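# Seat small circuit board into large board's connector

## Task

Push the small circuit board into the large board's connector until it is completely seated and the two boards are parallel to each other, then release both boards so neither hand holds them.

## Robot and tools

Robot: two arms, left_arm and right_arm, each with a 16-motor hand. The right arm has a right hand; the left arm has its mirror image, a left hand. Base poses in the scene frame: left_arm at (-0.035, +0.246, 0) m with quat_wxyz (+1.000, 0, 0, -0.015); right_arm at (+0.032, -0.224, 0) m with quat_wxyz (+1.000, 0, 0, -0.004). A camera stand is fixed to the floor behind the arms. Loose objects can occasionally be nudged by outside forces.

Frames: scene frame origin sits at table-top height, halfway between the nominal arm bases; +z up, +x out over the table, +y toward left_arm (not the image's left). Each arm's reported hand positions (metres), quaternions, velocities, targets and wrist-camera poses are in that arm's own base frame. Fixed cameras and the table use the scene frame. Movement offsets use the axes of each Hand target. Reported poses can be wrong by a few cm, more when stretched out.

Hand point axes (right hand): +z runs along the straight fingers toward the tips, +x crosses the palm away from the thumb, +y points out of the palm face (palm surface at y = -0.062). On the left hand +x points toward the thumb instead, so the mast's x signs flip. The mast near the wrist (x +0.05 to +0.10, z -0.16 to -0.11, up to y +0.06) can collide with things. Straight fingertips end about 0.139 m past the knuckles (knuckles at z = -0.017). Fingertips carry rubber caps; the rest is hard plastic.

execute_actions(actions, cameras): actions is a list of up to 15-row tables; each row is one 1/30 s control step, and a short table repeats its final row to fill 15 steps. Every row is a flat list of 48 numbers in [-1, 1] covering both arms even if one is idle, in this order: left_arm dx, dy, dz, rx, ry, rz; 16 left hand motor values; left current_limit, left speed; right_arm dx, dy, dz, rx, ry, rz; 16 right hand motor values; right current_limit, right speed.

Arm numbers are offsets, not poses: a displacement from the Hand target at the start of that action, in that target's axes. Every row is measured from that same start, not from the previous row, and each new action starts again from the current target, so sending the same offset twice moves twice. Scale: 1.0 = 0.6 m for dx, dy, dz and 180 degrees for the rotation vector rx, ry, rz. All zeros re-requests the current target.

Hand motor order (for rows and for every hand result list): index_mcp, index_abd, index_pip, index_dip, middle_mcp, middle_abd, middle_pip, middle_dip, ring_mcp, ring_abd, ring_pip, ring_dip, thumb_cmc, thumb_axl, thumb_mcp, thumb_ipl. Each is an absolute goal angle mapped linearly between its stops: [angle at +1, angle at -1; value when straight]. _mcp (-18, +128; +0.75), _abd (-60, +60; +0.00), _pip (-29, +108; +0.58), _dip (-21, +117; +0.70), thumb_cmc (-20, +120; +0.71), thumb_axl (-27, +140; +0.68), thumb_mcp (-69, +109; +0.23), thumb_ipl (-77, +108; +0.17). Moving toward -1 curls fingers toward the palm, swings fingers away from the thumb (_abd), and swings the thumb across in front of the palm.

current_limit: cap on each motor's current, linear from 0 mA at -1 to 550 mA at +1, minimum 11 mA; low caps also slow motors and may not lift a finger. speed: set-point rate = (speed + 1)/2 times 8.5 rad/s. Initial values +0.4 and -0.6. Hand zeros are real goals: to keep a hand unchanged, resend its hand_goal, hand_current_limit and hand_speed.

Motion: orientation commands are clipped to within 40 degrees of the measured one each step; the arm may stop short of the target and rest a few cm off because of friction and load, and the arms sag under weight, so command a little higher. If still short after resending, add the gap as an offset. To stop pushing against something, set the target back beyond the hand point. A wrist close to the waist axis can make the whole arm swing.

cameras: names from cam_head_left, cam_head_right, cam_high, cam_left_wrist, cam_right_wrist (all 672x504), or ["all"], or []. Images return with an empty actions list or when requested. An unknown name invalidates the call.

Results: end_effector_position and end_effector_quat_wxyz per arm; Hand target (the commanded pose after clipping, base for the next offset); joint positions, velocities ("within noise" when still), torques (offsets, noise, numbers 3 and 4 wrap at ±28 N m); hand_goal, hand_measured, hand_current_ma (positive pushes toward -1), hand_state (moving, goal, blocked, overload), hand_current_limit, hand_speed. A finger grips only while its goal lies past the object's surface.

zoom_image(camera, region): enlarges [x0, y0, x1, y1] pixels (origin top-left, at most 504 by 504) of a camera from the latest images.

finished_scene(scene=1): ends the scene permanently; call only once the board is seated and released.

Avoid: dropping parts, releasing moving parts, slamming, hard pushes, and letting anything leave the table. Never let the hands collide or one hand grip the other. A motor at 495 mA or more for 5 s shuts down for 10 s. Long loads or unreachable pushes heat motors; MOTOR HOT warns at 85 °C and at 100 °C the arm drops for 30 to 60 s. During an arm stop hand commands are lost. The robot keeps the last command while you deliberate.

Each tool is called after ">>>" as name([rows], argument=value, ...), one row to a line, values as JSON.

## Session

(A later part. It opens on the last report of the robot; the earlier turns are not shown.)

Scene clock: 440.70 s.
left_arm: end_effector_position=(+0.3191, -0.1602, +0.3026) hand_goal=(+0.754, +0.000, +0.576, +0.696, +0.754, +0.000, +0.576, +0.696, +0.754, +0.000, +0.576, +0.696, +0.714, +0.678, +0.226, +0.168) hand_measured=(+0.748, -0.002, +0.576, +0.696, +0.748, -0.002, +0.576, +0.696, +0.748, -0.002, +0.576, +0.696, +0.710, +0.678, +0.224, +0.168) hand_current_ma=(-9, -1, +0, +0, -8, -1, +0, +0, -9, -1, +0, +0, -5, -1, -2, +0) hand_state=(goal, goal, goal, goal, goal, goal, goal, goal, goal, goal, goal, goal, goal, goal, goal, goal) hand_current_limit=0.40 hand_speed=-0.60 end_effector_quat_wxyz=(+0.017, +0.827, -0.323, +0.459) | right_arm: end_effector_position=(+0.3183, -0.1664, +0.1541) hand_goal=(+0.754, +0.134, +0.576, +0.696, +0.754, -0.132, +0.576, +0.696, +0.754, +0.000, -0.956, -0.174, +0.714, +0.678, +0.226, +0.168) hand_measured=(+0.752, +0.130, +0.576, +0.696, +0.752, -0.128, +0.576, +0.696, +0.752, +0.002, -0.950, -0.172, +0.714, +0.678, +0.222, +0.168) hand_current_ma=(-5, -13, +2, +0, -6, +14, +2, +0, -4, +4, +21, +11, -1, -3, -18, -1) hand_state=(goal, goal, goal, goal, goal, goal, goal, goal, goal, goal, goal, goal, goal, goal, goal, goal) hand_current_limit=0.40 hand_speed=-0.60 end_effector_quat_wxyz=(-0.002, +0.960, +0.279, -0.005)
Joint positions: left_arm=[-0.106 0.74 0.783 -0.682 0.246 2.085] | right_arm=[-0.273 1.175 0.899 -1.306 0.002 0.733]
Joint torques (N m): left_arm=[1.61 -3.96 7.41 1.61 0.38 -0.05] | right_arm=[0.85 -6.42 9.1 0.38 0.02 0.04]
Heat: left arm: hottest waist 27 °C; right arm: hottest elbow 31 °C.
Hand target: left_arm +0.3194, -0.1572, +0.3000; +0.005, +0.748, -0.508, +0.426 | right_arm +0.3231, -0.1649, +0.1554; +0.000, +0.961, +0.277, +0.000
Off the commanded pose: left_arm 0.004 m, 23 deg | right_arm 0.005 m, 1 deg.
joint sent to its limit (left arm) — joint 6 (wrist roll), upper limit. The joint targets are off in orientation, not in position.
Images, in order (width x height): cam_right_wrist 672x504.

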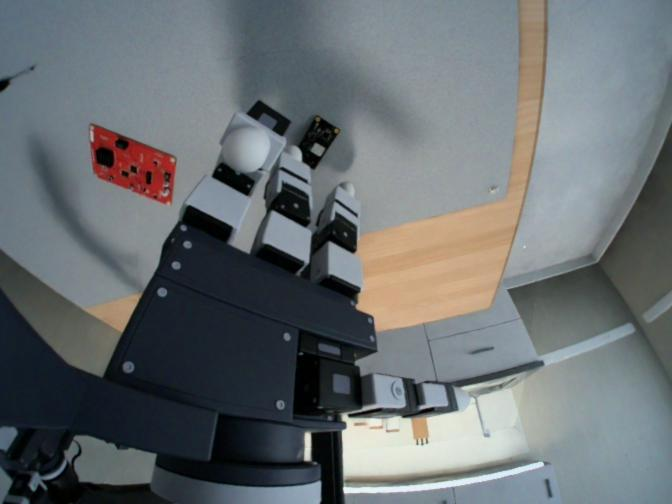

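>>> execute_actions([
  [[0,0,0,0,0,0,0.754,0,0.576,0.696,0.754,0,0.576,0.696,0.754,0,0.576,0.696,0.714,0.678,0.226,0.168,0.4,-0.6,0.023,0.005,0.0,0,0,0,0.754,0.133,0.576,0.696,0.754,-0.133,0.576,0.696,0.754,0,-0.956,-0.174,0.714,0.678,0.226,0.168,0.4,-0.6]],
  [[0,0,0,0,0,0,0.754,0,0.576,0.696,0.754,0,0.576,0.696,0.754,0,0.576,0.696,0.714,0.678,0.226,0.168,0.4,-0.6,0,0,0.03,0,0,0,0.754,0.133,0.576,0.696,0.754,-0.133,0.576,0.696,0.754,0,-0.956,-0.174,0.714,0.678,0.226,0.168,0.4,-0.6]],
], cameras=["cam_right_wrist"])

>>> zoom_image(camera="cam_right_wrist", region=[270, 80, 380, 220])

Scene clock: 528.47 s.
left_arm: end_effector_position=(+0.3191, -0.1602, +0.3026) hand_goal=(+0.754, +0.000, +0.576, +0.696, +0.754, +0.000, +0.576, +0.696, +0.754, +0.000, +0.576, +0.696, +0.714, +0.678, +0.226, +0.168) hand_measured=(+0.748, -0.002, +0.576, +0.696, +0.748, -0.002, +0.576, +0.696, +0.748, -0.002, +0.576, +0.696, +0.710, +0.678, +0.224, +0.168) hand_current_ma=(-9, -1, +0, +0, -8, -1, +0, +0, -9, -1, +0, +0, -5, -1, -2, +0) hand_state=(goal, goal, goal, goal, goal, goal, goal, goal, goal, goal, goal, goal, goal, goal, goal, goal) hand_current_limit=0.40 hand_speed=-0.60 end_effector_quat_wxyz=(+0.017, +0.827, -0.323, +0.459) | right_arm: end_effector_position=(+0.3332, -0.1617, +0.1400) hand_goal=(+0.754, +0.134, +0.576, +0.696, +0.754, -0.132, +0.576, +0.696, +0.754, +0.000, -0.956, -0.174, +0.714, +0.678, +0.226, +0.168) hand_measured=(+0.752, +0.130, +0.576, +0.696, +0.752, -0.128, +0.576, +0.696, +0.752, +0.002, -0.950, -0.172, +0.714, +0.678, +0.222, +0.168) hand_current_ma=(-5, -13, +2, +0, -6, +14, +2, +0, -4, +4, +21, +11, -1, -3, -18, -1) hand_state=(goal, goal, goal, goal, goal, goal, goal, goal, goal, goal, goal, goal, goal, goal, goal, goal) hand_current_limit=0.40 hand_speed=-0.60 end_effector_quat_wxyz=(+0.001, +0.960, +0.279, -0.001)
Joint positions: left_arm=[-0.106 0.74 0.783 -0.682 0.246 2.085] | right_arm=[-0.246 1.218 0.893 -1.246 0.002 0.759]
Joint torques (N m): left_arm=[1.32 -4.42 7.39 1.73 0.36 -0.11] | right_arm=[0.67 -6.48 8.62 0.35 0.03 0.04]
Heat: left arm: hottest waist 27 °C; right arm: hottest elbow 30 °C.
Hand target: left_arm +0.3194, -0.1572, +0.3000; +0.005, +0.748, -0.508, +0.426 | right_arm +0.3364, -0.1602, +0.1375; +0.000, +0.961, +0.277, +0.000
Off the commanded pose: left_arm 0.004 m, 23 deg | right_arm 0.004 m, 0 deg.
joint sent to its limit (left arm) — joint 6 (wrist roll), upper limit. The joint targets are off in orientation, not in position.
Images, in order (width x height): cam_right_wrist 672x504.

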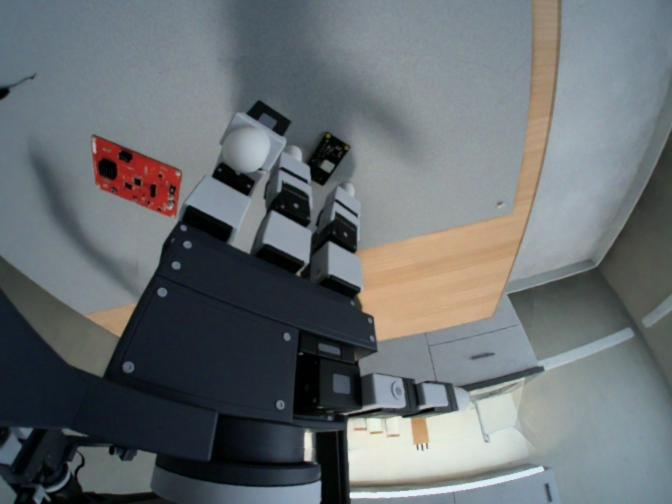

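Scaled by 3.600 from the camera's 672x504 image, which has a finer 960x720 frame.

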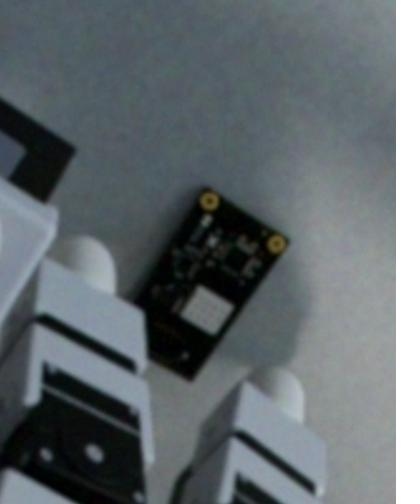

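>>> execute_actions([
  [[0,0,0,0,0,0,0.754,0,0.576,0.696,0.754,0,0.576,0.696,0.754,0,0.576,0.696,0.714,0.678,0.226,0.168,0.4,-0.6,-0.004,0,0.015,0,0,0,0.754,0.133,0.576,0.696,0.754,-0.133,0.576,0.696,0.754,0,-0.956,-0.174,0.714,0.678,0.226,0.168,0.4,-0.6]],
  [[0,0,0,0,0,0,0.754,0,0.576,0.696,0.754,0,0.576,0.696,0.754,0,0.576,0.696,0.714,0.678,0.226,0.168,0.4,-0.6,0,0,0.008,0,0,0,0.754,0.133,0.576,0.696,0.754,-0.133,0.576,0.696,0.754,0,-0.956,-0.174,0.714,0.678,0.226,0.168,0.4,-0.6]],
], cameras=["cam_right_wrist","cam_high"])

>>> zoom_image(camera="cam_right_wrist", region=[270, 80, 380, 220])

>>> zoom_image(camera="cam_high", region=[270, 110, 360, 200])

Scene clock: 541.80 s.
left_arm: end_effector_position=(+0.3191, -0.1602, +0.3026) hand_goal=(+0.754, +0.000, +0.576, +0.696, +0.754, +0.000, +0.576, +0.696, +0.754, +0.000, +0.576, +0.696, +0.714, +0.678, +0.226, +0.168) hand_measured=(+0.748, -0.002, +0.576, +0.696, +0.748, -0.002, +0.576, +0.696, +0.748, -0.002, +0.576, +0.696, +0.710, +0.678, +0.224, +0.168) hand_current_ma=(-9, -1, +0, +0, -8, -1, +0, +0, -9, -1, +0, +0, -5, -1, -2, +0) hand_state=(goal, goal, goal, goal, goal, goal, goal, goal, goal, goal, goal, goal, goal, goal, goal, goal) hand_current_limit=0.40 hand_speed=-0.60 end_effector_quat_wxyz=(+0.017, +0.827, -0.323, +0.459) | right_arm: end_effector_position=(+0.3326, -0.1616, +0.1297) hand_goal=(+0.754, +0.134, +0.576, +0.696, +0.754, -0.132, +0.576, +0.696, +0.754, +0.000, -0.956, -0.174, +0.714, +0.678, +0.226, +0.168) hand_measured=(+0.752, +0.130, +0.576, +0.696, +0.754, -0.126, +0.576, +0.696, +0.752, +0.002, -0.950, -0.172, +0.714, +0.678, +0.222, +0.168) hand_current_ma=(-5, -13, +2, +0, +2, +21, +2, +0, -4, +4, +21, +11, -1, -3, -18, -1) hand_state=(goal, goal, goal, goal, goal, goal, goal, goal, goal, goal, goal, goal, goal, goal, goal, goal) hand_current_limit=0.40 hand_speed=-0.60 end_effector_quat_wxyz=(+0.002, +0.960, +0.279, +0.002)
Joint positions: left_arm=[-0.106 0.74 0.783 -0.682 0.246 2.085] | right_arm=[-0.246 1.223 0.868 -1.211 0.002 0.759]
Joint torques (N m): left_arm=[1.55 -4.01 7.35 1.57 0.38 -0.07] | right_arm=[0.21 -6.01 8.06 0.59 0.04 -0.01]
Heat: left arm: hottest elbow 28 °C; right arm: hottest elbow 29 °C.
Hand target: left_arm +0.3194, -0.1572, +0.3000; +0.005, +0.748, -0.508, +0.426 | right_arm +0.3344, -0.1615, +0.1237; +0.000, +0.961, +0.277, +0.000
Off the commanded pose: left_arm 0.004 m, 23 deg | right_arm 0.006 m, 0 deg.
joint sent to its limit (left arm) — joint 6 (wrist roll), upper limit. The joint targets are off in orientation, not in position.
Images, in order (width x height): cam_high 672x504, cam_right_wrist 672x504.

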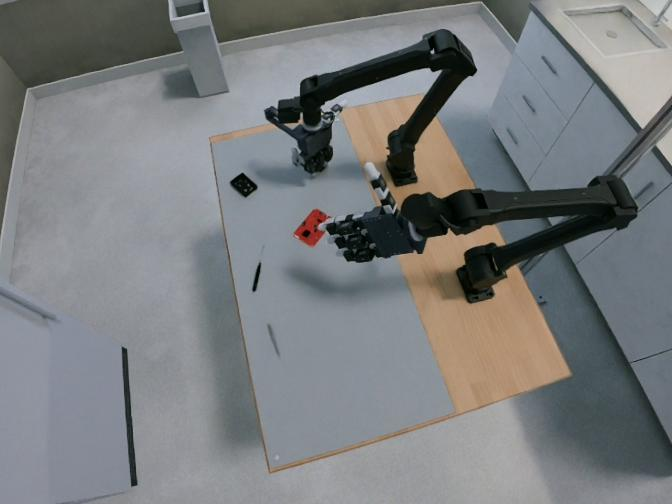

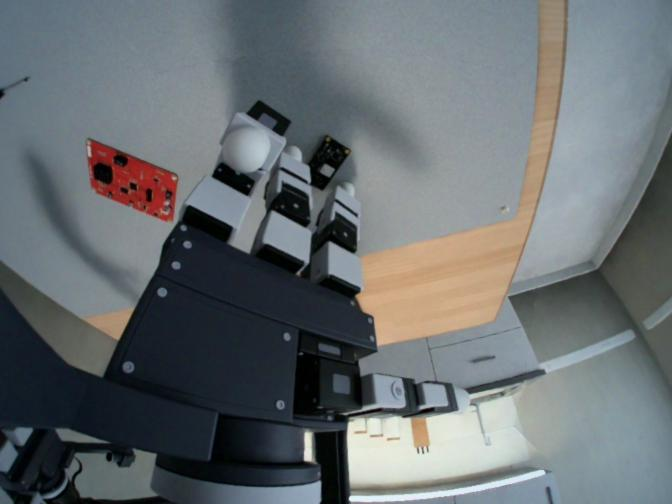

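Scaled by 3.600 from the camera's 672x504 image, which has a finer 960x720 frame.

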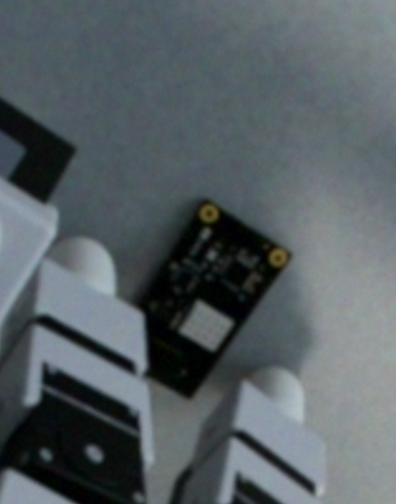

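Scaled by 5.600 from the camera's 672x504 image, which has a finer 960x720 frame.

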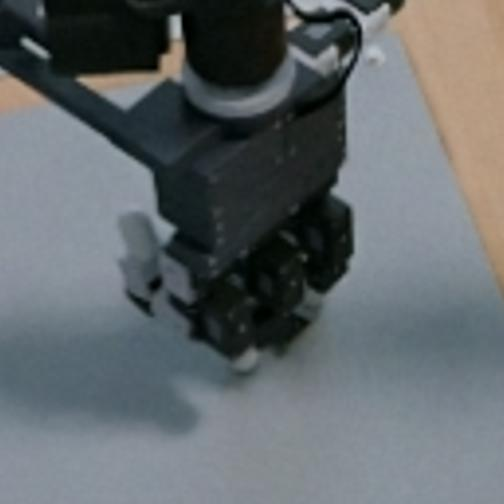

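>>> execute_actions([
  [[0,0,0,0,0,0,0.754,0,0.576,0.696,0.754,0,0.576,0.696,0.754,0,0.576,0.696,0.714,0.678,0.226,0.168,0.4,-0.6,0,0,-0.006,0,0,0,0.754,0.05,0.576,0.696,0.754,-0.05,0.576,0.696,0.754,0,-0.956,-0.174,0.714,0.678,0.226,0.168,0.2,-0.8]],
  [[0,0,0,0,0,0,0.754,0,0.576,0.696,0.754,0,0.576,0.696,0.754,0,0.576,0.696,0.714,0.678,0.226,0.168,0.4,-0.6,0,0,0,0,0,0,0.754,-0.05,0.576,0.696,0.754,0.05,0.576,0.696,0.754,0,-0.956,-0.174,0.714,0.678,0.226,0.168,0.2,-0.8]],
  [[0,0,0,0,0,0,0.754,0,0.576,0.696,0.754,0,0.576,0.696,0.754,0,0.576,0.696,0.714,0.678,0.226,0.168,0.4,-0.6,0,0,0,0,0,0,0.754,-0.05,0.576,0.696,0.754,0.05,0.576,0.696,0.754,0,-0.956,-0.174,0.714,0.678,0.226,0.168,0.2,-0.8]],
], cameras=["cam_right_wrist"])

>>> zoom_image(camera="cam_right_wrist", region=[270, 80, 380, 220])

Scene clock: 557.43 s.
left_arm: end_effector_position=(+0.3191, -0.1602, +0.3026) hand_goal=(+0.754, +0.000, +0.576, +0.696, +0.754, +0.000, +0.576, +0.696, +0.754, +0.000, +0.576, +0.696, +0.714, +0.678, +0.226, +0.168) hand_measured=(+0.748, -0.002, +0.576, +0.696, +0.748, -0.002, +0.576, +0.696, +0.748, -0.002, +0.576, +0.696, +0.710, +0.678, +0.224, +0.168) hand_current_ma=(-9, -1, +0, +0, -8, -1, +0, +0, -9, -1, +0, +0, -5, -1, -2, +0) hand_state=(goal, goal, goal, goal, goal, goal, goal, goal, goal, goal, goal, goal, goal, goal, goal, goal) hand_current_limit=0.40 hand_speed=-0.60 end_effector_quat_wxyz=(+0.017, +0.827, -0.323, +0.459) | right_arm: end_effector_position=(+0.3328, -0.1615, +0.1297) hand_goal=(+0.754, -0.050, +0.576, +0.696, +0.754, +0.050, +0.576, +0.696, +0.754, +0.000, -0.956, -0.174, +0.714, +0.678, +0.226, +0.168) hand_measured=(+0.752, +0.004, +0.576, +0.696, +0.756, -0.030, +0.576, +0.696, +0.752, +0.002, -0.950, -0.172, +0.714, +0.678, +0.222, +0.168) hand_current_ma=(-5, +212, +2, +0, +5, -328, +3, +0, -4, +4, +21, +11, -1, -3, -18, -1) hand_state=(goal, blocked, goal, goal, goal, blocked, goal, goal, goal, goal, goal, goal, goal, goal, goal, goal) hand_current_limit=0.20 hand_speed=-0.80 end_effector_quat_wxyz=(+0.002, +0.960, +0.279, +0.002)
Joint positions: left_arm=[-0.106 0.74 0.783 -0.682 0.246 2.085] | right_arm=[-0.246 1.223 0.868 -1.21 0.001 0.759]
Joint torques (N m): left_arm=[1.49 -4.31 7.42 1.66 0.38 -0.06] | right_arm=[0.21 -6.36 8.7 0.12 0.06 -0.01]
Heat: left arm: hottest elbow 28 °C; right arm: hottest elbow 30 °C.
Hand target: left_arm +0.3194, -0.1572, +0.3000; +0.005, +0.748, -0.508, +0.426 | right_arm +0.3345, -0.1614, +0.1273; +0.000, +0.961, +0.277, +0.000
Off the commanded pose: left_arm 0.004 m, 23 deg | right_arm 0.003 m, 0 deg.
joint sent to its limit (left arm) — joint 6 (wrist roll), upper limit. The joint targets are off in orientation, not in position.
Images, in order (width x height): cam_right_wrist 672x504.

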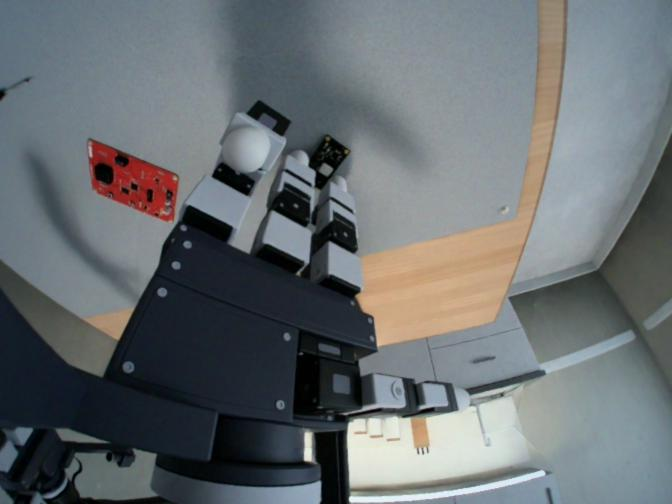

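Scaled by 3.600 from the camera's 672x504 image, which has a finer 960x720 frame.

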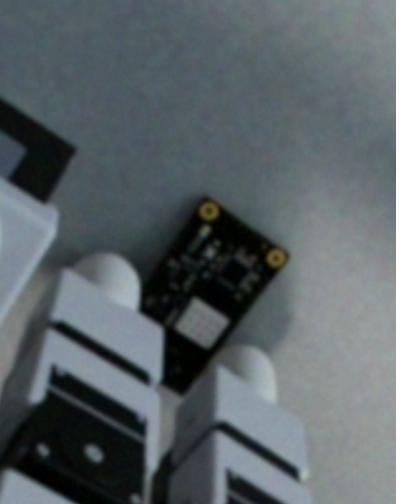

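>>> execute_actions([
  [[0,0,0,0,0,0,0.754,0,0.576,0.696,0.754,0,0.576,0.696,0.754,0,0.576,0.696,0.714,0.678,0.226,0.168,0.4,-0.6,0,0,-0.02,0,0,0,0.754,-0.07,0.576,0.696,0.754,0.05,0.576,0.696,0.754,0,-0.956,-0.174,0.714,0.678,0.226,0.168,0.2,-0.8]],
  [[0,0,0,0,0,0,0.754,0,0.576,0.696,0.754,0,0.576,0.696,0.754,0,0.576,0.696,0.714,0.678,0.226,0.168,0.4,-0.6,0,0,-0.03,0,0,0,0.754,-0.07,0.576,0.696,0.754,0.05,0.576,0.696,0.754,0,-0.956,-0.174,0.714,0.678,0.226,0.168,0.2,-0.8]],
], cameras=["cam_right_wrist"])

>>> zoom_image(camera="cam_right_wrist", region=[270, 80, 380, 220])

Scene clock: 570.67 s.
left_arm: end_effector_position=(+0.3191, -0.1602, +0.3026) hand_goal=(+0.754, +0.000, +0.576, +0.696, +0.754, +0.000, +0.576, +0.696, +0.754, +0.000, +0.576, +0.696, +0.714, +0.678, +0.226, +0.168) hand_measured=(+0.748, -0.002, +0.576, +0.696, +0.748, -0.002, +0.576, +0.696, +0.748, -0.002, +0.576, +0.696, +0.710, +0.678, +0.224, +0.168) hand_current_ma=(-9, -1, +0, +0, -8, -1, +0, +0, -9, -1, +0, +0, -5, -1, -2, +0) hand_state=(goal, goal, goal, goal, goal, goal, goal, goal, goal, goal, goal, goal, goal, goal, goal, goal) hand_current_limit=0.40 hand_speed=-0.60 end_effector_quat_wxyz=(+0.017, +0.827, -0.323, +0.459) | right_arm: end_effector_position=(+0.3198, -0.1580, +0.1340) hand_goal=(+0.754, -0.070, +0.576, +0.696, +0.754, +0.050, +0.576, +0.696, +0.754, +0.000, -0.956, -0.174, +0.714, +0.678, +0.226, +0.168) hand_measured=(+0.750, -0.066, +0.574, +0.696, +0.748, +0.046, +0.572, +0.694, +0.754, +0.002, -0.950, -0.172, +0.714, +0.678, +0.222, +0.168) hand_current_ma=(-19, +13, -10, +0, -28, -16, -15, -4, -3, +4, +21, +11, -1, -3, -18, -1) hand_state=(goal, goal, goal, goal, goal, goal, goal, goal, goal, goal, goal, goal, goal, goal, goal, goal) hand_current_limit=0.20 hand_speed=-0.80 end_effector_quat_wxyz=(-0.014, +0.960, +0.279, -0.023)
Joint positions: left_arm=[-0.106 0.74 0.783 -0.682 0.246 2.085] | right_arm=[-0.246 1.219 0.884 -1.288 0 0.759]
Joint torques (N m): left_arm=[1.44 -4.01 7.39 1.65 0.35 -0.03] | right_arm=[0.21 -8.59 12.29 -0.43 0.11 -0.01]
Heat: left arm: hottest elbow 28 °C; right arm: hottest elbow 30 °C.
Hand target: left_arm +0.3194, -0.1572, +0.3000; +0.005, +0.748, -0.508, +0.426 | right_arm +0.3344, -0.1614, +0.1573; +0.000, +0.961, +0.277, +0.000
Off the commanded pose: left_arm 0.004 m, 23 deg | right_arm 0.028 m, 3 deg.
joint sent to its limit (left arm) — joint 6 (wrist roll), upper limit. The joint targets are off in orientation, not in position.
Images, in order (width x height): cam_right_wrist 672x504.

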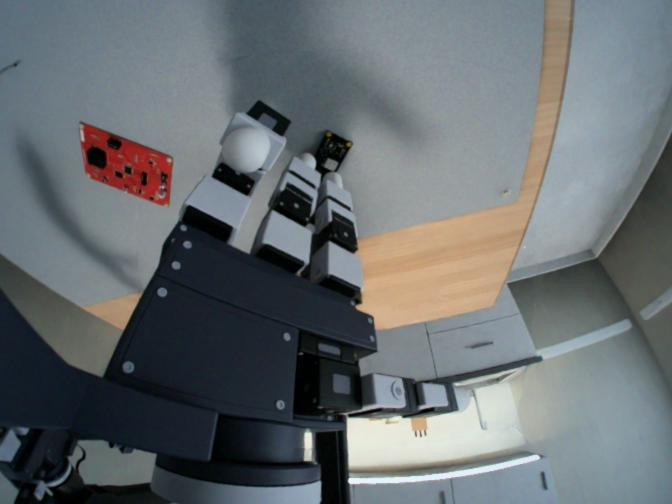

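Scaled by 3.600 from the camera's 672x504 image, which has a finer 960x720 frame.

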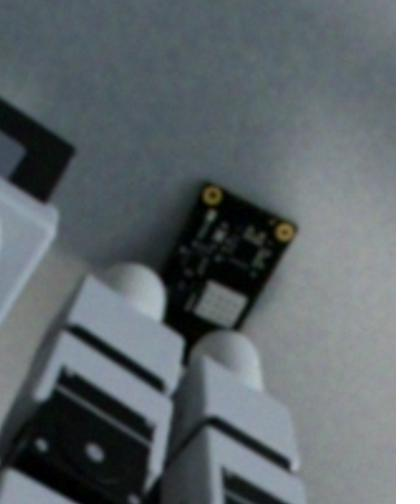

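>>> execute_actions([
  [[0,0,0,0,0,0,0.754,0,0.576,0.696,0.754,0,0.576,0.696,0.754,0,0.576,0.696,0.714,0.678,0.226,0.168,0.4,-0.6,0,0,-0.01,0,0,0,0.754,0.0,0.576,0.696,0.754,0,0.576,0.696,0.754,0,-0.956,-0.174,0.714,0.678,0.226,0.168,0.2,-0.8]],
  [[0,0,0,0,0,0,0.754,0,0.576,0.696,0.754,0,0.576,0.696,0.754,0,0.576,0.696,0.714,0.678,0.226,0.168,0.4,-0.6,0,0,0,0,0,0,0.754,0.133,0.576,0.696,0.754,-0.133,0.576,0.696,0.754,0,-0.956,-0.174,0.714,0.678,0.226,0.168,0.2,-0.8]],
], cameras=["cam_right_wrist"])

>>> zoom_image(camera="cam_right_wrist", region=[270, 80, 380, 220])

Scene clock: 583.93 s.
left_arm: end_effector_position=(+0.3191, -0.1602, +0.3026) hand_goal=(+0.754, +0.000, +0.576, +0.696, +0.754, +0.000, +0.576, +0.696, +0.754, +0.000, +0.576, +0.696, +0.714, +0.678, +0.226, +0.168) hand_measured=(+0.748, -0.002, +0.576, +0.696, +0.748, -0.002, +0.576, +0.696, +0.748, -0.002, +0.576, +0.696, +0.710, +0.678, +0.224, +0.168) hand_current_ma=(-9, -1, +0, +0, -8, -1, +0, +0, -9, -1, +0, +0, -5, -1, -2, +0) hand_state=(goal, goal, goal, goal, goal, goal, goal, goal, goal, goal, goal, goal, goal, goal, goal, goal) hand_current_limit=0.40 hand_speed=-0.60 end_effector_quat_wxyz=(+0.017, +0.827, -0.323, +0.459) | right_arm: end_effector_position=(+0.3204, -0.1581, +0.1406) hand_goal=(+0.754, +0.134, +0.576, +0.696, +0.754, -0.132, +0.576, +0.696, +0.754, +0.000, -0.956, -0.174, +0.714, +0.678, +0.226, +0.168) hand_measured=(+0.750, +0.128, +0.574, +0.696, +0.748, -0.128, +0.572, +0.694, +0.754, +0.002, -0.950, -0.172, +0.714, +0.678, +0.222, +0.168) hand_current_ma=(-19, -18, -10, +0, -28, +16, -15, -4, -3, +4, +21, +11, -1, -3, -18, -1) hand_state=(goal, goal, goal, goal, goal, goal, goal, goal, goal, goal, goal, goal, goal, goal, goal, goal) hand_current_limit=0.20 hand_speed=-0.80 end_effector_quat_wxyz=(-0.013, +0.960, +0.279, -0.022)
Joint positions: left_arm=[-0.106 0.74 0.783 -0.682 0.246 2.085] | right_arm=[-0.246 1.213 0.897 -1.306 0 0.759]
Joint torques (N m): left_arm=[1.67 -3.78 7.25 1.61 0.39 -0.08] | right_arm=[0.21 -8.53 12.44 -0.46 0.11 -0.01]
Heat: left arm: hottest elbow 28 °C; right arm: hottest elbow 32 °C.
Hand target: left_arm +0.3194, -0.1572, +0.3000; +0.005, +0.748, -0.508, +0.426 | right_arm +0.3344, -0.1614, +0.1633; +0.000, +0.961, +0.277, +0.000
Off the commanded pose: left_arm 0.004 m, 23 deg | right_arm 0.027 m, 3 deg.
joint sent to its limit (left arm) — joint 6 (wrist roll), upper limit. The joint targets are off in orientation, not in position.
Images, in order (width x height): cam_right_wrist 672x504.

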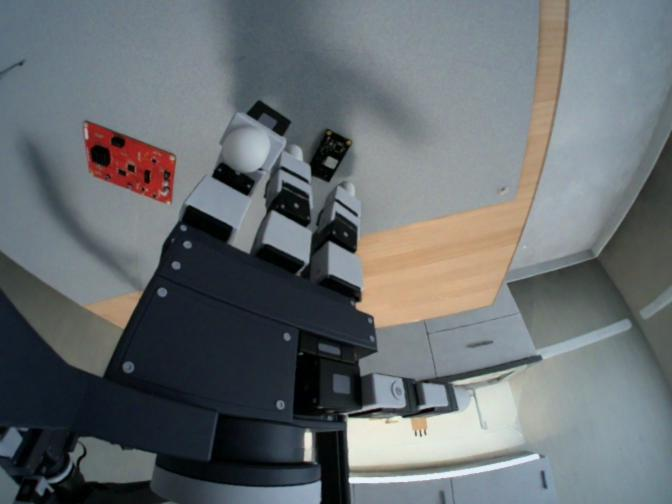

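Scaled by 3.600 from the camera's 672x504 image, which has a finer 960x720 frame.

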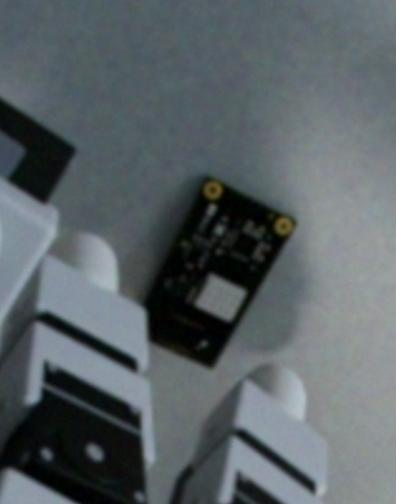

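>>> execute_actions([
  [[0,0,0,0,0,0,0.754,0,0.576,0.696,0.754,0,0.576,0.696,0.754,0,0.576,0.696,0.714,0.678,0.226,0.168,0.4,-0.6,0,0,-0.03,0,0,0,0.754,0.133,0.576,0.696,0.754,-0.133,0.576,0.696,0.754,0,-0.956,-0.174,0.714,0.678,0.226,0.168,0.2,-0.8]],
])

>>> execute_actions([
  [[0,0,0,0,0,0,0.754,0,0.576,0.696,0.754,0,0.576,0.696,0.754,0,0.576,0.696,0.714,0.678,0.226,0.168,0.4,-0.6,0,0,-0.03,0,0,0,0.754,0.133,0.576,0.696,0.754,-0.133,0.576,0.696,0.754,0,-0.956,-0.174,0.714,0.678,0.226,0.168,0.2,-0.8]],
])

Scene clock: 615.10 s.
left_arm: end_effector_position=(+0.3191, -0.1602, +0.3026) hand_goal=(+0.754, +0.000, +0.576, +0.696, +0.754, +0.000, +0.576, +0.696, +0.754, +0.000, +0.576, +0.696, +0.714, +0.678, +0.226, +0.168) hand_measured=(+0.748, -0.002, +0.576, +0.696, +0.748, -0.002, +0.576, +0.696, +0.748, -0.002, +0.576, +0.696, +0.710, +0.678, +0.224, +0.168) hand_current_ma=(-9, -1, +0, +0, -8, -1, +0, +0, -9, -1, +0, +0, -5, -1, -2, +0) hand_state=(goal, goal, goal, goal, goal, goal, goal, goal, goal, goal, goal, goal, goal, goal, goal, goal) hand_current_limit=0.40 hand_speed=-0.60 end_effector_quat_wxyz=(+0.017, +0.827, -0.323, +0.459) | right_arm: end_effector_position=(+0.3217, -0.1585, +0.1600) hand_goal=(+0.754, +0.134, +0.576, +0.696, +0.754, -0.132, +0.576, +0.696, +0.754, +0.000, -0.956, -0.174, +0.714, +0.678, +0.226, +0.168) hand_measured=(+0.750, +0.128, +0.574, +0.696, +0.748, -0.128, +0.572, +0.694, +0.754, +0.002, -0.950, -0.172, +0.714, +0.678, +0.222, +0.168) hand_current_ma=(-19, -18, -10, +0, -27, +15, -15, -4, -3, +4, +21, +11, -1, -3, -18, -1) hand_state=(goal, goal, goal, goal, goal, goal, goal, goal, goal, goal, goal, goal, goal, goal, goal, goal) hand_current_limit=0.20 hand_speed=-0.80 end_effector_quat_wxyz=(-0.012, +0.960, +0.279, -0.020)
Joint positions: left_arm=[-0.106 0.74 0.783 -0.682 0.246 2.085] | right_arm=[-0.246 1.198 0.937 -1.356 0 0.759]
Joint torques (N m): left_arm=[1.32 -4.37 7.34 1.55 0.39 -0.02] | right_arm=[0.21 -8.06 12.52 -0.54 0.11 -0.01]
Heat: left arm: hottest elbow 28 °C; right arm: hottest elbow 32 °C.
Hand target: left_arm +0.3194, -0.1572, +0.3000; +0.005, +0.748, -0.508, +0.426 | right_arm +0.3343, -0.1614, +0.1813; +0.000, +0.961, +0.277, +0.000
Off the commanded pose: left_arm 0.004 m, 23 deg | right_arm 0.025 m, 3 deg.
joint sent to its limit (left arm) — joint 6 (wrist roll), upper limit. The joint targets are off in orientation, not in position.

Scene clock: 615.80 s.
left_arm: end_effector_position=(+0.3191, -0.1602, +0.3026) hand_goal=(+0.754, +0.000, +0.576, +0.696, +0.754, +0.000, +0.576, +0.696, +0.754, +0.000, +0.576, +0.696, +0.714, +0.678, +0.226, +0.168) hand_measured=(+0.748, -0.002, +0.576, +0.696, +0.748, -0.002, +0.576, +0.696, +0.748, -0.002, +0.576, +0.696, +0.710, +0.678, +0.224, +0.168) hand_current_ma=(-9, -1, +0, +0, -8, -1, +0, +0, -9, -1, +0, +0, -5, -1, -2, +0) hand_state=(goal, goal, goal, goal, goal, goal, goal, goal, goal, goal, goal, goal, goal, goal, goal, goal) hand_current_limit=0.40 hand_speed=-0.60 end_effector_quat_wxyz=(+0.017, +0.827, -0.323, +0.459) | right_arm: end_effector_position=(+0.3225, -0.1587, +0.1769) hand_goal=(+0.754, +0.134, +0.576, +0.696, +0.754, -0.132, +0.576, +0.696, +0.754, +0.000, -0.956, -0.174, +0.714, +0.678, +0.226, +0.168) hand_measured=(+0.750, +0.130, +0.574, +0.696, +0.748, -0.128, +0.572, +0.694, +0.754, +0.002, -0.950, -0.172, +0.714, +0.678, +0.222, +0.168) hand_current_ma=(-19, -17, -10, +0, -26, +14, -14, -4, -3, +4, +21, +11, -1, -3, -18, -1) hand_state=(goal, goal, goal, goal, goal, goal, goal, goal, goal, goal, goal, goal, goal, goal, goal, goal) hand_current_limit=0.20 hand_speed=-0.80 end_effector_quat_wxyz=(-0.012, +0.960, +0.279, -0.021)
Joint positions: left_arm=[-0.106 0.74 0.783 -0.682 0.246 2.085] | right_arm=[-0.246 1.19 0.977 -1.406 0 0.759]
Joint torques (N m): left_arm=[1.14 -4.6 7.43 1.59 0.4 -0.04] | right_arm=[0.26 -8.18 12.71 -0.5 0.11 -0.01]
Heat: left arm: hottest elbow 28 °C; right arm: hottest elbow 32 °C.
Hand target: left_arm +0.3194, -0.1572, +0.3000; +0.005, +0.748, -0.508, +0.426 | right_arm +0.3345, -0.1614, +0.1993; +0.000, +0.961, +0.277, +0.000
Off the commanded pose: left_arm 0.004 m, 23 deg | right_arm 0.025 m, 3 deg.
joint sent to its limit (left arm) — joint 6 (wrist roll), upper limit. The joint targets are off in orientation, not in position.

>>> execute_actions([
  [[0,0,0,0,0,0,0.754,0,0.576,0.696,0.754,0,0.576,0.696,0.754,0,0.576,0.696,0.714,0.678,0.226,0.168,0.4,-0.6,0,0,0,-0.0104,0.010,0,0.754,0.133,0.576,0.696,0.754,-0.133,0.576,0.696,0.754,0,-0.956,-0.174,0.714,0.678,0.226,0.168,0.2,-0.8]],
], cameras=["cam_right_wrist"])

>>> zoom_image(camera="cam_right_wrist", region=[270, 80, 380, 220])

Scene clock: 647.00 s.
left_arm: end_effector_position=(+0.3191, -0.1602, +0.3026) hand_goal=(+0.754, +0.000, +0.576, +0.696, +0.754, +0.000, +0.576, +0.696, +0.754, +0.000, +0.576, +0.696, +0.714, +0.678, +0.226, +0.168) hand_measured=(+0.748, -0.002, +0.576, +0.696, +0.748, -0.002, +0.576, +0.696, +0.748, -0.002, +0.576, +0.696, +0.710, +0.678, +0.224, +0.168) hand_current_ma=(-9, -1, +0, +0, -8, -1, +0, +0, -9, -1, +0, +0, -5, -1, -2, +0) hand_state=(goal, goal, goal, goal, goal, goal, goal, goal, goal, goal, goal, goal, goal, goal, goal, goal) hand_current_limit=0.40 hand_speed=-0.60 end_effector_quat_wxyz=(+0.017, +0.827, -0.323, +0.459) | right_arm: end_effector_position=(+0.3277, -0.1600, +0.1881) hand_goal=(+0.754, +0.134, +0.576, +0.696, +0.754, -0.132, +0.576, +0.696, +0.754, +0.000, -0.956, -0.174, +0.714, +0.678, +0.226, +0.168) hand_measured=(+0.750, +0.130, +0.574, +0.696, +0.748, -0.128, +0.572, +0.694, +0.754, +0.002, -0.950, -0.172, +0.714, +0.678, +0.222, +0.168) hand_current_ma=(-19, -17, -10, +0, -25, +14, -14, -4, -3, +4, +21, +11, -1, -3, -18, -1) hand_state=(goal, goal, goal, goal, goal, goal, goal, goal, goal, goal, goal, goal, goal, goal, goal, goal) hand_current_limit=0.20 hand_speed=-0.80 end_effector_quat_wxyz=(+0.002, +0.960, +0.279, +0.004)
Joint positions: left_arm=[-0.106 0.74 0.783 -0.682 0.246 2.085] | right_arm=[-0.246 1.16 0.977 -1.378 0 0.759]
Joint torques (N m): left_arm=[1.79 -3.72 7.34 1.69 0.43 -0.05] | right_arm=[0.21 -7.82 10.4 0.42 0.11 -0.01]
Heat: left arm: hottest elbow 28 °C; right arm: hottest elbow 32 °C.
Hand target: left_arm +0.3194, -0.1572, +0.3000; +0.005, +0.748, -0.508, +0.426 | right_arm +0.3344, -0.1614, +0.1994; +0.012, +0.961, +0.277, +0.019
Off the commanded pose: left_arm 0.004 m, 23 deg | right_arm 0.013 m, 2 deg.
joint sent to its limit (left arm) — joint 6 (wrist roll), upper limit. The joint targets are off in orientation, not in position.
Images, in order (width x height): cam_right_wrist 672x504.

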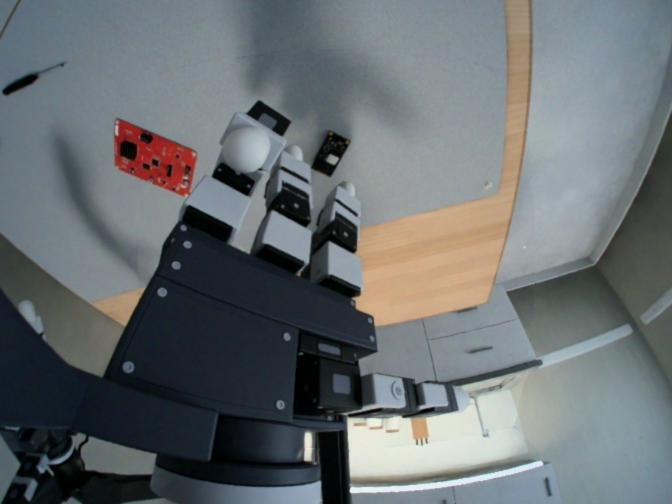

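Scaled by 3.600 from the camera's 672x504 image, which has a finer 960x720 frame.

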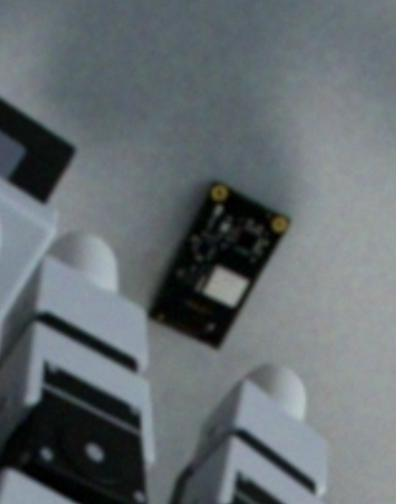

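>>> execute_actions([
  [[0,0,0,0,0,0,0.754,0,0.576,0.696,0.754,0,0.576,0.696,0.754,0,0.576,0.696,0.714,0.678,0.226,0.168,0.4,-0.6,0,0,0,0,0,-0.044,0.2055,0.133,0.576,0.696,0.2055,-0.133,0.576,0.696,0.754,0,-0.956,-0.174,0.714,0.678,0.226,0.168,0.4,-0.6]],
  [[0,0,0,0,0,0,0.754,0,0.576,0.696,0.754,0,0.576,0.696,0.754,0,0.576,0.696,0.714,0.678,0.226,0.168,0.4,-0.6,-0.0086,-0.020,0.045,0,0,0,0.2055,0.133,0.576,0.696,0.2055,-0.133,0.576,0.696,0.754,0,-0.956,-0.174,0.714,0.678,0.226,0.168,0.4,-0.6]],
  [[0,0,0,0,0,0,0.754,0,0.576,0.696,0.754,0,0.576,0.696,0.754,0,0.576,0.696,0.714,0.678,0.226,0.168,0.4,-0.6,0,0,0.05,0,0,0,0.2055,0.133,0.576,0.696,0.2055,-0.133,0.576,0.696,0.754,0,-0.956,-0.174,0.714,0.678,0.226,0.168,0.4,-0.6]],
  [[0,0,0,0,0,0,0.754,0,0.576,0.696,0.754,0,0.576,0.696,0.754,0,0.576,0.696,0.714,0.678,0.226,0.168,0.4,-0.6,0,0,0.05,0,0,0,0.2055,0.133,0.576,0.696,0.2055,-0.133,0.576,0.696,0.754,0,-0.956,-0.174,0.714,0.678,0.226,0.168,0.4,-0.6]],
], cameras=["cam_right_wrist"])

Scene clock: 681.80 s.
left_arm: end_effector_position=(+0.3191, -0.1602, +0.3026) hand_goal=(+0.754, +0.000, +0.576, +0.696, +0.754, +0.000, +0.576, +0.696, +0.754, +0.000, +0.576, +0.696, +0.714, +0.678, +0.226, +0.168) hand_measured=(+0.748, -0.002, +0.576, +0.696, +0.748, -0.002, +0.576, +0.696, +0.748, -0.002, +0.576, +0.696, +0.710, +0.678, +0.224, +0.168) hand_current_ma=(-9, -1, +0, +0, -8, -1, +0, +0, -9, -1, +0, +0, -5, -1, -2, +0) hand_state=(goal, goal, goal, goal, goal, goal, goal, goal, goal, goal, goal, goal, goal, goal, goal, goal) hand_current_limit=0.40 hand_speed=-0.60 end_effector_quat_wxyz=(+0.017, +0.827, -0.323, +0.459) | right_arm: end_effector_position=(+0.3213, -0.1555, +0.1110) hand_goal=(+0.206, +0.134, +0.576, +0.696, +0.206, -0.132, +0.576, +0.696, +0.754, +0.000, -0.956, -0.174, +0.714, +0.678, +0.226, +0.168) hand_measured=(+0.218, +0.130, +0.574, +0.696, +0.218, -0.128, +0.574, +0.694, +0.754, +0.002, -0.950, -0.172, +0.714, +0.678, +0.222, +0.168) hand_current_ma=(+51, -13, -5, +0, +53, +14, -4, -4, -3, +4, +21, +11, -1, -3, -18, -1) hand_state=(goal, goal, goal, goal, goal, goal, goal, goal, goal, goal, goal, goal, goal, goal, goal, goal) hand_current_limit=0.40 hand_speed=-0.60 end_effector_quat_wxyz=(+0.011, +0.941, +0.338, +0.015)
Joint positions: left_arm=[-0.106 0.74 0.783 -0.682 0.246 2.085] | right_arm=[-0.257 1.163 0.763 -1.135 0.001 0.625]
Joint torques (N m): left_arm=[1.32 -4.37 7.43 1.7 0.39 0] | right_arm=[-0.09 -5.77 8.87 0.61 0.11 -0.21]
Heat: left arm: hottest elbow 28 °C; right arm: hottest elbow 32 °C.
Hand target: left_arm +0.3194, -0.1572, +0.3000; +0.005, +0.748, -0.508, +0.426 | right_arm +0.3266, -0.1566, +0.1119; +0.013, +0.939, +0.343, +0.019
Off the commanded pose: left_arm 0.004 m, 23 deg | right_arm 0.005 m, 1 deg.
joint sent to its limit (left arm) — joint 6 (wrist roll), upper limit. The joint targets are off in orientation, not in position.
Images, in order (width x height): cam_right_wrist 672x504.

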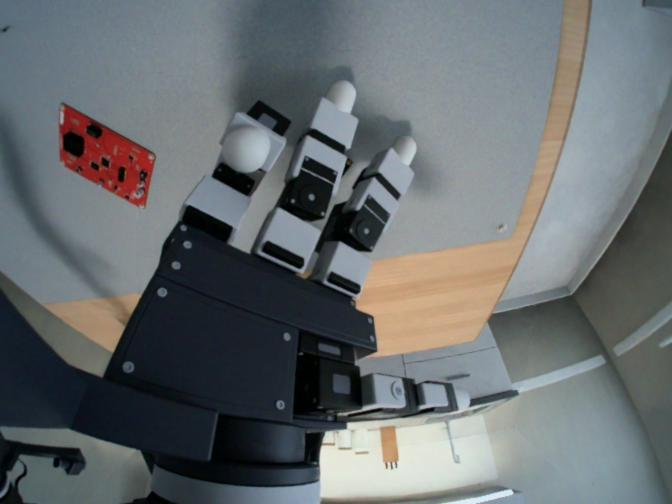

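>>> execute_actions([
  [[0,0,0,0,0,0,0.754,0,0.576,0.696,0.754,0,0.576,0.696,0.754,0,0.576,0.696,0.714,0.678,0.226,0.168,0.4,-0.6,0,0,-0.025,0,0,0,0.2055,0.133,0.576,0.696,0.2055,-0.133,0.576,0.696,0.754,0,-0.956,-0.174,0.714,0.678,0.226,0.168,0.4,-0.6]],
  [[0,0,0,0,0,0,0.754,0,0.576,0.696,0.754,0,0.576,0.696,0.754,0,0.576,0.696,0.714,0.678,0.226,0.168,0.4,-0.6,0,0,-0.03,0,0,0,0.2055,0.133,0.576,0.696,0.2055,-0.133,0.576,0.696,0.754,0,-0.956,-0.174,0.714,0.678,0.226,0.168,0.4,-0.6]],
])

Scene clock: 688.40 s.
left_arm: end_effector_position=(+0.3191, -0.1602, +0.3026) hand_goal=(+0.754, +0.000, +0.576, +0.696, +0.754, +0.000, +0.576, +0.696, +0.754, +0.000, +0.576, +0.696, +0.714, +0.678, +0.226, +0.168) hand_measured=(+0.748, -0.002, +0.576, +0.696, +0.748, -0.002, +0.576, +0.696, +0.748, -0.002, +0.576, +0.696, +0.710, +0.678, +0.224, +0.168) hand_current_ma=(-9, -1, +0, +0, -8, -1, +0, +0, -9, -1, +0, +0, -5, -1, -2, +0) hand_state=(goal, goal, goal, goal, goal, goal, goal, goal, goal, goal, goal, goal, goal, goal, goal, goal) hand_current_limit=0.40 hand_speed=-0.60 end_effector_quat_wxyz=(+0.017, +0.827, -0.323, +0.459) | right_arm: end_effector_position=(+0.3097, -0.1525, +0.1232) hand_goal=(+0.206, +0.134, +0.576, +0.696, +0.206, -0.132, +0.576, +0.696, +0.754, +0.000, -0.956, -0.174, +0.714, +0.678, +0.226, +0.168) hand_measured=(+0.218, +0.130, +0.574, +0.696, +0.218, -0.128, +0.574, +0.694, +0.754, +0.002, -0.950, -0.172, +0.714, +0.678, +0.222, +0.168) hand_current_ma=(+51, -13, -5, +0, +53, +14, -4, -4, -3, +4, +21, +11, -1, -3, -18, -1) hand_state=(goal, goal, goal, goal, goal, goal, goal, goal, goal, goal, goal, goal, goal, goal, goal, goal) hand_current_limit=0.40 hand_speed=-0.60 end_effector_quat_wxyz=(+0.000, +0.941, +0.338, -0.001)
Joint positions: left_arm=[-0.106 0.74 0.783 -0.682 0.246 2.085] | right_arm=[-0.257 1.138 0.785 -1.22 0.001 0.624]
Joint torques (N m): left_arm=[1.2 -4.31 7.36 1.65 0.43 -0.05] | right_arm=[-0.03 -6.95 12.42 -0.18 0.12 -0.19]
Heat: left arm: hottest elbow 28 °C; right arm: hottest elbow 31 °C.
Hand target: left_arm +0.3194, -0.1572, +0.3000; +0.005, +0.748, -0.508, +0.426 | right_arm +0.3251, -0.1562, +0.1448; +0.013, +0.939, +0.343, +0.018
Off the commanded pose: left_arm 0.004 m, 23 deg | right_arm 0.027 m, 3 deg.
joint sent to its limit (left arm) — joint 6 (wrist roll), upper limit. The joint targets are off in orientation, not in position.

>>> execute_actions([
  [[0,0,0,0,0,0,0.754,0,0.576,0.696,0.754,0,0.576,0.696,0.754,0,0.576,0.696,0.714,0.678,0.226,0.168,0.4,-0.6,0.0077,0.0087,-0.014,0,0,0,0.2055,0.133,0.576,0.696,0.2055,-0.133,0.576,0.696,0.754,0,-0.956,-0.174,0.714,0.678,0.226,0.168,0.4,-0.6]],
  [[0,0,0,0,0,0,0.754,0,0.576,0.696,0.754,0,0.576,0.696,0.754,0,0.576,0.696,0.714,0.678,0.226,0.168,0.4,-0.6,0,0,0,0,0,0,0.4,0.133,0.576,0.696,0.4,-0.133,0.576,0.696,0.754,0,-0.956,-0.174,0.714,0.678,0.226,0.168,0.4,-0.6]],
], cameras=["cam_right_wrist"])

>>> zoom_image(camera="cam_right_wrist", region=[260, 60, 420, 220])

Scene clock: 700.57 s.
left_arm: end_effector_position=(+0.3191, -0.1602, +0.3026) hand_goal=(+0.754, +0.000, +0.576, +0.696, +0.754, +0.000, +0.576, +0.696, +0.754, +0.000, +0.576, +0.696, +0.714, +0.678, +0.226, +0.168) hand_measured=(+0.748, -0.002, +0.576, +0.696, +0.748, -0.002, +0.576, +0.696, +0.748, -0.002, +0.576, +0.696, +0.710, +0.678, +0.224, +0.168) hand_current_ma=(-9, -1, +0, +0, -8, -1, +0, +0, -9, -1, +0, +0, -5, -1, -2, +0) hand_state=(goal, goal, goal, goal, goal, goal, goal, goal, goal, goal, goal, goal, goal, goal, goal, goal) hand_current_limit=0.40 hand_speed=-0.60 end_effector_quat_wxyz=(+0.017, +0.827, -0.323, +0.459) | right_arm: end_effector_position=(+0.3162, -0.1542, +0.1354) hand_goal=(+0.400, +0.134, +0.576, +0.696, +0.400, -0.132, +0.576, +0.696, +0.754, +0.000, -0.956, -0.174, +0.714, +0.678, +0.226, +0.168) hand_measured=(+0.400, +0.130, +0.574, +0.696, +0.400, -0.128, +0.574, +0.694, +0.754, +0.002, -0.950, -0.172, +0.714, +0.678, +0.222, +0.168) hand_current_ma=(+4, -13, -5, +0, +4, +14, -4, -4, -3, +4, +21, +11, -1, -3, -18, -1) hand_state=(goal, goal, goal, goal, goal, goal, goal, goal, goal, goal, goal, goal, goal, goal, goal, goal) hand_current_limit=0.40 hand_speed=-0.60 end_effector_quat_wxyz=(+0.003, +0.941, +0.338, +0.003)
Joint positions: left_arm=[-0.106 0.74 0.783 -0.682 0.246 2.085] | right_arm=[-0.257 1.138 0.817 -1.241 0.001 0.624]
Joint torques (N m): left_arm=[0.91 -4.19 7.43 1.63 0.39 -0.05] | right_arm=[0.15 -6.01 12.56 -0.21 0.1 -0.17]
Heat: left arm: hottest elbow 28 °C; right arm: hottest elbow 32 °C.
Hand target: left_arm +0.3194, -0.1572, +0.3000; +0.005, +0.748, -0.508, +0.426 | right_arm +0.3316, -0.1571, +0.1535; +0.013, +0.939, +0.343, +0.018
Off the commanded pose: left_arm 0.004 m, 23 deg | right_arm 0.024 m, 2 deg.
joint sent to its limit (left arm) — joint 6 (wrist roll), upper limit. The joint targets are off in orientation, not in position.
Images, in order (width x height): cam_right_wrist 672x504.

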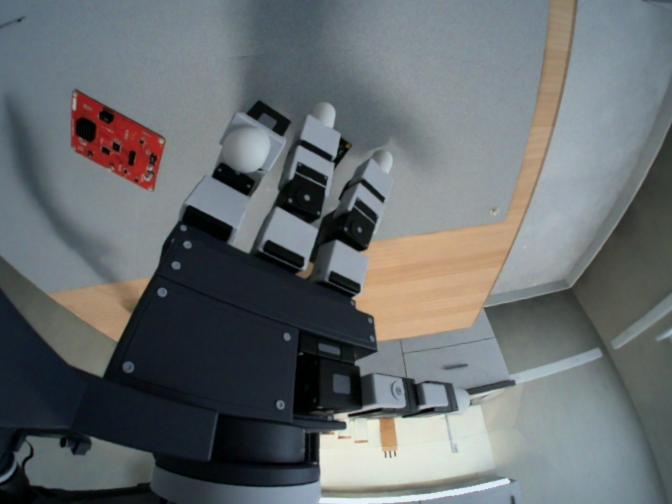

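Scaled by 3.150 from the camera's 672x504 image, which has a finer 960x720 frame.

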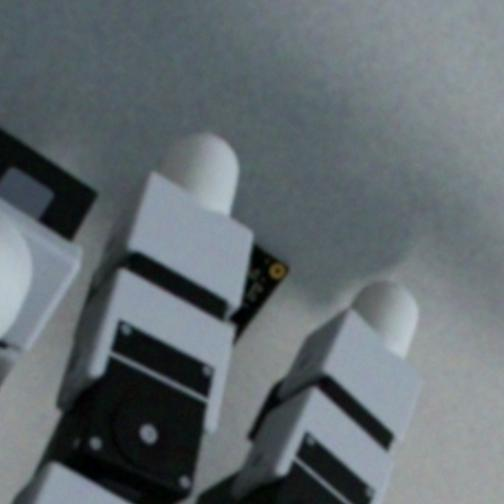

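>>> execute_actions([
  [[0,0,0,0,0,0,0.754,0,0.576,0.696,0.754,0,0.576,0.696,0.754,0,0.576,0.696,0.714,0.678,0.226,0.168,0.4,-0.6,0,0,0.025,0,0,0,0.4,0.133,0.576,0.696,0.4,-0.133,0.576,0.696,0.754,0,-0.956,-0.174,0.714,0.678,0.226,0.168,0.4,-0.6]],
  [[0,0,0,0,0,0,0.754,0,0.576,0.696,0.754,0,0.576,0.696,0.754,0,0.576,0.696,0.714,0.678,0.226,0.168,0.4,-0.6,0,0,0.028,0,0,0,0.4,0.133,0.576,0.696,0.4,-0.133,0.576,0.696,0.754,0,-0.956,-0.174,0.714,0.678,0.226,0.168,0.4,-0.6]],
])

>>> execute_actions([
  [[0,0,0,0,0,0,0.754,0,0.576,0.696,0.754,0,0.576,0.696,0.754,0,0.576,0.696,0.714,0.678,0.226,0.168,0.4,-0.6,0,0,-0.025,0,0,0,0.4,0.133,0.576,0.696,0.4,-0.133,0.576,0.696,0.754,0,-0.956,-0.174,0.714,0.678,0.226,0.168,0.4,-0.6]],
  [[0,0,0,0,0,0,0.754,0,0.576,0.696,0.754,0,0.576,0.696,0.754,0,0.576,0.696,0.714,0.678,0.226,0.168,0.4,-0.6,0,0,-0.017,0,0,0,0.4,0.133,0.576,0.696,0.4,-0.133,0.576,0.696,0.754,0,-0.956,-0.174,0.714,0.678,0.226,0.168,0.4,-0.6]],
])

Scene clock: 717.10 s.
left_arm: end_effector_position=(+0.3191, -0.1602, +0.3026) hand_goal=(+0.754, +0.000, +0.576, +0.696, +0.754, +0.000, +0.576, +0.696, +0.754, +0.000, +0.576, +0.696, +0.714, +0.678, +0.226, +0.168) hand_measured=(+0.748, -0.002, +0.576, +0.696, +0.748, -0.002, +0.576, +0.696, +0.748, -0.002, +0.576, +0.696, +0.710, +0.678, +0.224, +0.168) hand_current_ma=(-9, -1, +0, +0, -8, -1, +0, +0, -9, -1, +0, +0, -5, -1, -2, +0) hand_state=(goal, goal, goal, goal, goal, goal, goal, goal, goal, goal, goal, goal, goal, goal, goal, goal) hand_current_limit=0.40 hand_speed=-0.60 end_effector_quat_wxyz=(+0.017, +0.827, -0.323, +0.459) | right_arm: end_effector_position=(+0.3286, -0.1574, +0.1228) hand_goal=(+0.400, +0.134, +0.576, +0.696, +0.400, -0.132, +0.576, +0.696, +0.754, +0.000, -0.956, -0.174, +0.714, +0.678, +0.226, +0.168) hand_measured=(+0.402, +0.130, +0.574, +0.696, +0.402, -0.128, +0.574, +0.694, +0.754, +0.002, -0.950, -0.172, +0.714, +0.678, +0.222, +0.168) hand_current_ma=(+6, -13, -5, +0, +6, +14, -4, -4, -3, +4, +21, +11, -1, -3, -18, -1) hand_state=(goal, goal, goal, goal, goal, goal, goal, goal, goal, goal, goal, goal, goal, goal, goal, goal) hand_current_limit=0.40 hand_speed=-0.60 end_effector_quat_wxyz=(+0.012, +0.941, +0.338, +0.017)
Joint positions: left_arm=[-0.106 0.74 0.783 -0.682 0.246 2.085] | right_arm=[-0.257 1.168 0.799 -1.161 0.001 0.624]
Joint torques (N m): left_arm=[0.97 -4.19 7.21 1.47 0.4 -0.06] | right_arm=[0.15 -5.71 8.73 0.61 0.09 -0.17]
Heat: left arm: hottest elbow 28 °C; right arm: hottest elbow 34 °C.
Hand target: left_arm +0.3194, -0.1572, +0.3000; +0.005, +0.748, -0.508, +0.426 | right_arm +0.3329, -0.1575, +0.1217; +0.013, +0.939, +0.343, +0.018
Off the commanded pose: left_arm 0.004 m, 23 deg | right_arm 0.004 m, 1 deg.
joint sent to its limit (left arm) — joint 6 (wrist roll), upper limit. The joint targets are off in orientation, not in position.

Scene clock: 718.37 s.
left_arm: end_effector_position=(+0.3191, -0.1602, +0.3026) hand_goal=(+0.754, +0.000, +0.576, +0.696, +0.754, +0.000, +0.576, +0.696, +0.754, +0.000, +0.576, +0.696, +0.714, +0.678, +0.226, +0.168) hand_measured=(+0.748, -0.002, +0.576, +0.696, +0.748, -0.002, +0.576, +0.696, +0.748, -0.002, +0.576, +0.696, +0.710, +0.678, +0.224, +0.168) hand_current_ma=(-9, -1, +0, +0, -8, -1, +0, +0, -9, -1, +0, +0, -5, -1, -2, +0) hand_state=(goal, goal, goal, goal, goal, goal, goal, goal, goal, goal, goal, goal, goal, goal, goal, goal) hand_current_limit=0.40 hand_speed=-0.60 end_effector_quat_wxyz=(+0.017, +0.827, -0.323, +0.459) | right_arm: end_effector_position=(+0.3156, -0.1540, +0.1234) hand_goal=(+0.400, +0.134, +0.576, +0.696, +0.400, -0.132, +0.576, +0.696, +0.754, +0.000, -0.956, -0.174, +0.714, +0.678, +0.226, +0.168) hand_measured=(+0.402, +0.130, +0.574, +0.696, +0.402, -0.128, +0.574, +0.694, +0.754, +0.002, -0.950, -0.172, +0.714, +0.678, +0.222, +0.168) hand_current_ma=(+6, -13, -5, +0, +6, +14, -4, -4, -3, +4, +21, +11, -1, -3, -18, -1) hand_state=(goal, goal, goal, goal, goal, goal, goal, goal, goal, goal, goal, goal, goal, goal, goal, goal) hand_current_limit=0.40 hand_speed=-0.60 end_effector_quat_wxyz=(-0.002, +0.941, +0.338, -0.003)
Joint positions: left_arm=[-0.106 0.74 0.783 -0.682 0.246 2.085] | right_arm=[-0.257 1.159 0.802 -1.221 0.001 0.624]
Joint torques (N m): left_arm=[0.97 -3.78 7.42 1.63 0.39 -0.1] | right_arm=[0.15 -7.65 12.51 -0.29 0.1 -0.17]
Heat: left arm: hottest elbow 28 °C; right arm: hottest elbow 34 °C.
Hand target: left_arm +0.3194, -0.1572, +0.3000; +0.005, +0.748, -0.508, +0.426 | right_arm +0.3318, -0.1572, +0.1468; +0.013, +0.939, +0.343, +0.018
Off the commanded pose: left_arm 0.004 m, 23 deg | right_arm 0.029 m, 3 deg.
joint sent to its limit (left arm) — joint 6 (wrist roll), upper limit. The joint targets are off in orientation, not in position.

>>> execute_actions([
  [[0,0,0,0,0,0,0.754,0,0.576,0.696,0.754,0,0.576,0.696,0.754,0,0.576,0.696,0.714,0.678,0.226,0.168,0.4,-0.6,0.001,0,-0.011,0,0,0,0.4,0.133,0.576,0.696,0.4,-0.133,0.576,0.696,0.754,0,-0.956,-0.174,0.714,0.678,0.226,0.168,0.4,-0.6]],
  [[0,0,0,0,0,0,0.754,0,0.576,0.696,0.754,0,0.576,0.696,0.754,0,0.576,0.696,0.714,0.678,0.226,0.168,0.4,-0.6,0,0,0,0,0,0,0.62,0.133,0.576,0.696,0.62,-0.133,0.576,0.696,0.754,0,-0.956,-0.174,0.714,0.678,0.226,0.168,0.4,-0.6]],
  [[0,0,0,0,0,0,0.754,0,0.576,0.696,0.754,0,0.576,0.696,0.754,0,0.576,0.696,0.714,0.678,0.226,0.168,0.4,-0.6,0,0,0,0,0,0,0.754,0.133,0.576,0.696,0.754,-0.133,0.576,0.696,0.754,0,-0.956,-0.174,0.714,0.678,0.226,0.168,0.4,-0.6]],
], cameras=["cam_right_wrist"])

>>> zoom_image(camera="cam_right_wrist", region=[270, 80, 380, 220])

Scene clock: 728.03 s.
left_arm: end_effector_position=(+0.3191, -0.1602, +0.3026) hand_goal=(+0.754, +0.000, +0.576, +0.696, +0.754, +0.000, +0.576, +0.696, +0.754, +0.000, +0.576, +0.696, +0.714, +0.678, +0.226, +0.168) hand_measured=(+0.748, -0.002, +0.576, +0.696, +0.748, -0.002, +0.576, +0.696, +0.748, -0.002, +0.576, +0.696, +0.710, +0.678, +0.224, +0.168) hand_current_ma=(-9, -1, +0, +0, -8, -1, +0, +0, -9, -1, +0, +0, -5, -1, -2, +0) hand_state=(goal, goal, goal, goal, goal, goal, goal, goal, goal, goal, goal, goal, goal, goal, goal, goal) hand_current_limit=0.40 hand_speed=-0.60 end_effector_quat_wxyz=(+0.017, +0.827, -0.323, +0.459) | right_arm: end_effector_position=(+0.3160, -0.1541, +0.1304) hand_goal=(+0.754, +0.134, +0.576, +0.696, +0.754, -0.132, +0.576, +0.696, +0.754, +0.000, -0.956, -0.174, +0.714, +0.678, +0.226, +0.168) hand_measured=(+0.750, +0.130, +0.574, +0.696, +0.750, -0.128, +0.574, +0.694, +0.754, +0.002, -0.950, -0.172, +0.714, +0.678, +0.222, +0.168) hand_current_ma=(-21, -13, -5, +0, -21, +14, -4, -4, -3, +4, +21, +11, -1, -3, -18, -1) hand_state=(goal, goal, goal, goal, goal, goal, goal, goal, goal, goal, goal, goal, goal, goal, goal, goal) hand_current_limit=0.40 hand_speed=-0.60 end_effector_quat_wxyz=(-0.001, +0.941, +0.338, -0.003)
Joint positions: left_arm=[-0.106 0.74 0.783 -0.682 0.246 2.085] | right_arm=[-0.257 1.153 0.817 -1.242 0.001 0.624]
Joint torques (N m): left_arm=[1.44 -4.25 7.43 1.81 0.42 -0.07] | right_arm=[0.32 -7.41 12.55 -0.29 0.06 -0.15]
Heat: left arm: hottest elbow 28 °C; right arm: hottest elbow 34 °C.
Hand target: left_arm +0.3194, -0.1572, +0.3000; +0.005, +0.748, -0.508, +0.426 | right_arm +0.3321, -0.1568, +0.1535; +0.013, +0.939, +0.343, +0.018
Off the commanded pose: left_arm 0.004 m, 23 deg | right_arm 0.028 m, 3 deg.
joint sent to its limit (left arm) — joint 6 (wrist roll), upper limit. The joint targets are off in orientation, not in position.
Images, in order (width x height): cam_right_wrist 672x504.

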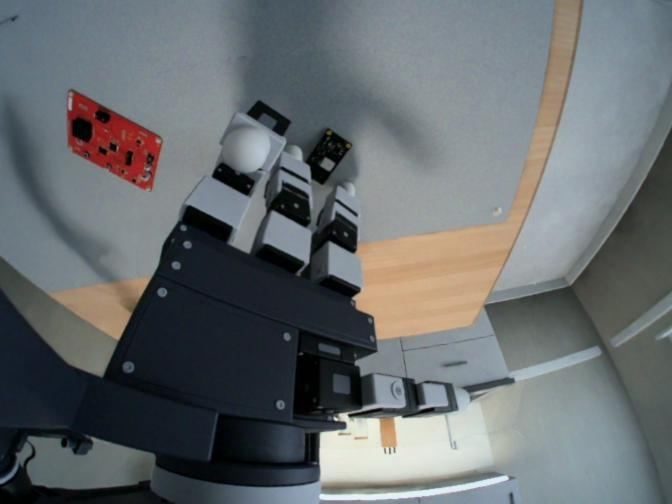

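Scaled by 3.600 from the camera's 672x504 image, which has a finer 960x720 frame.

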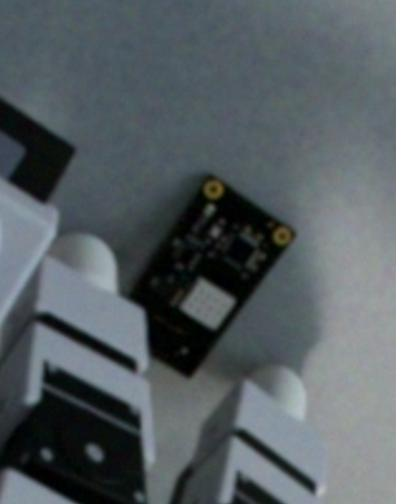

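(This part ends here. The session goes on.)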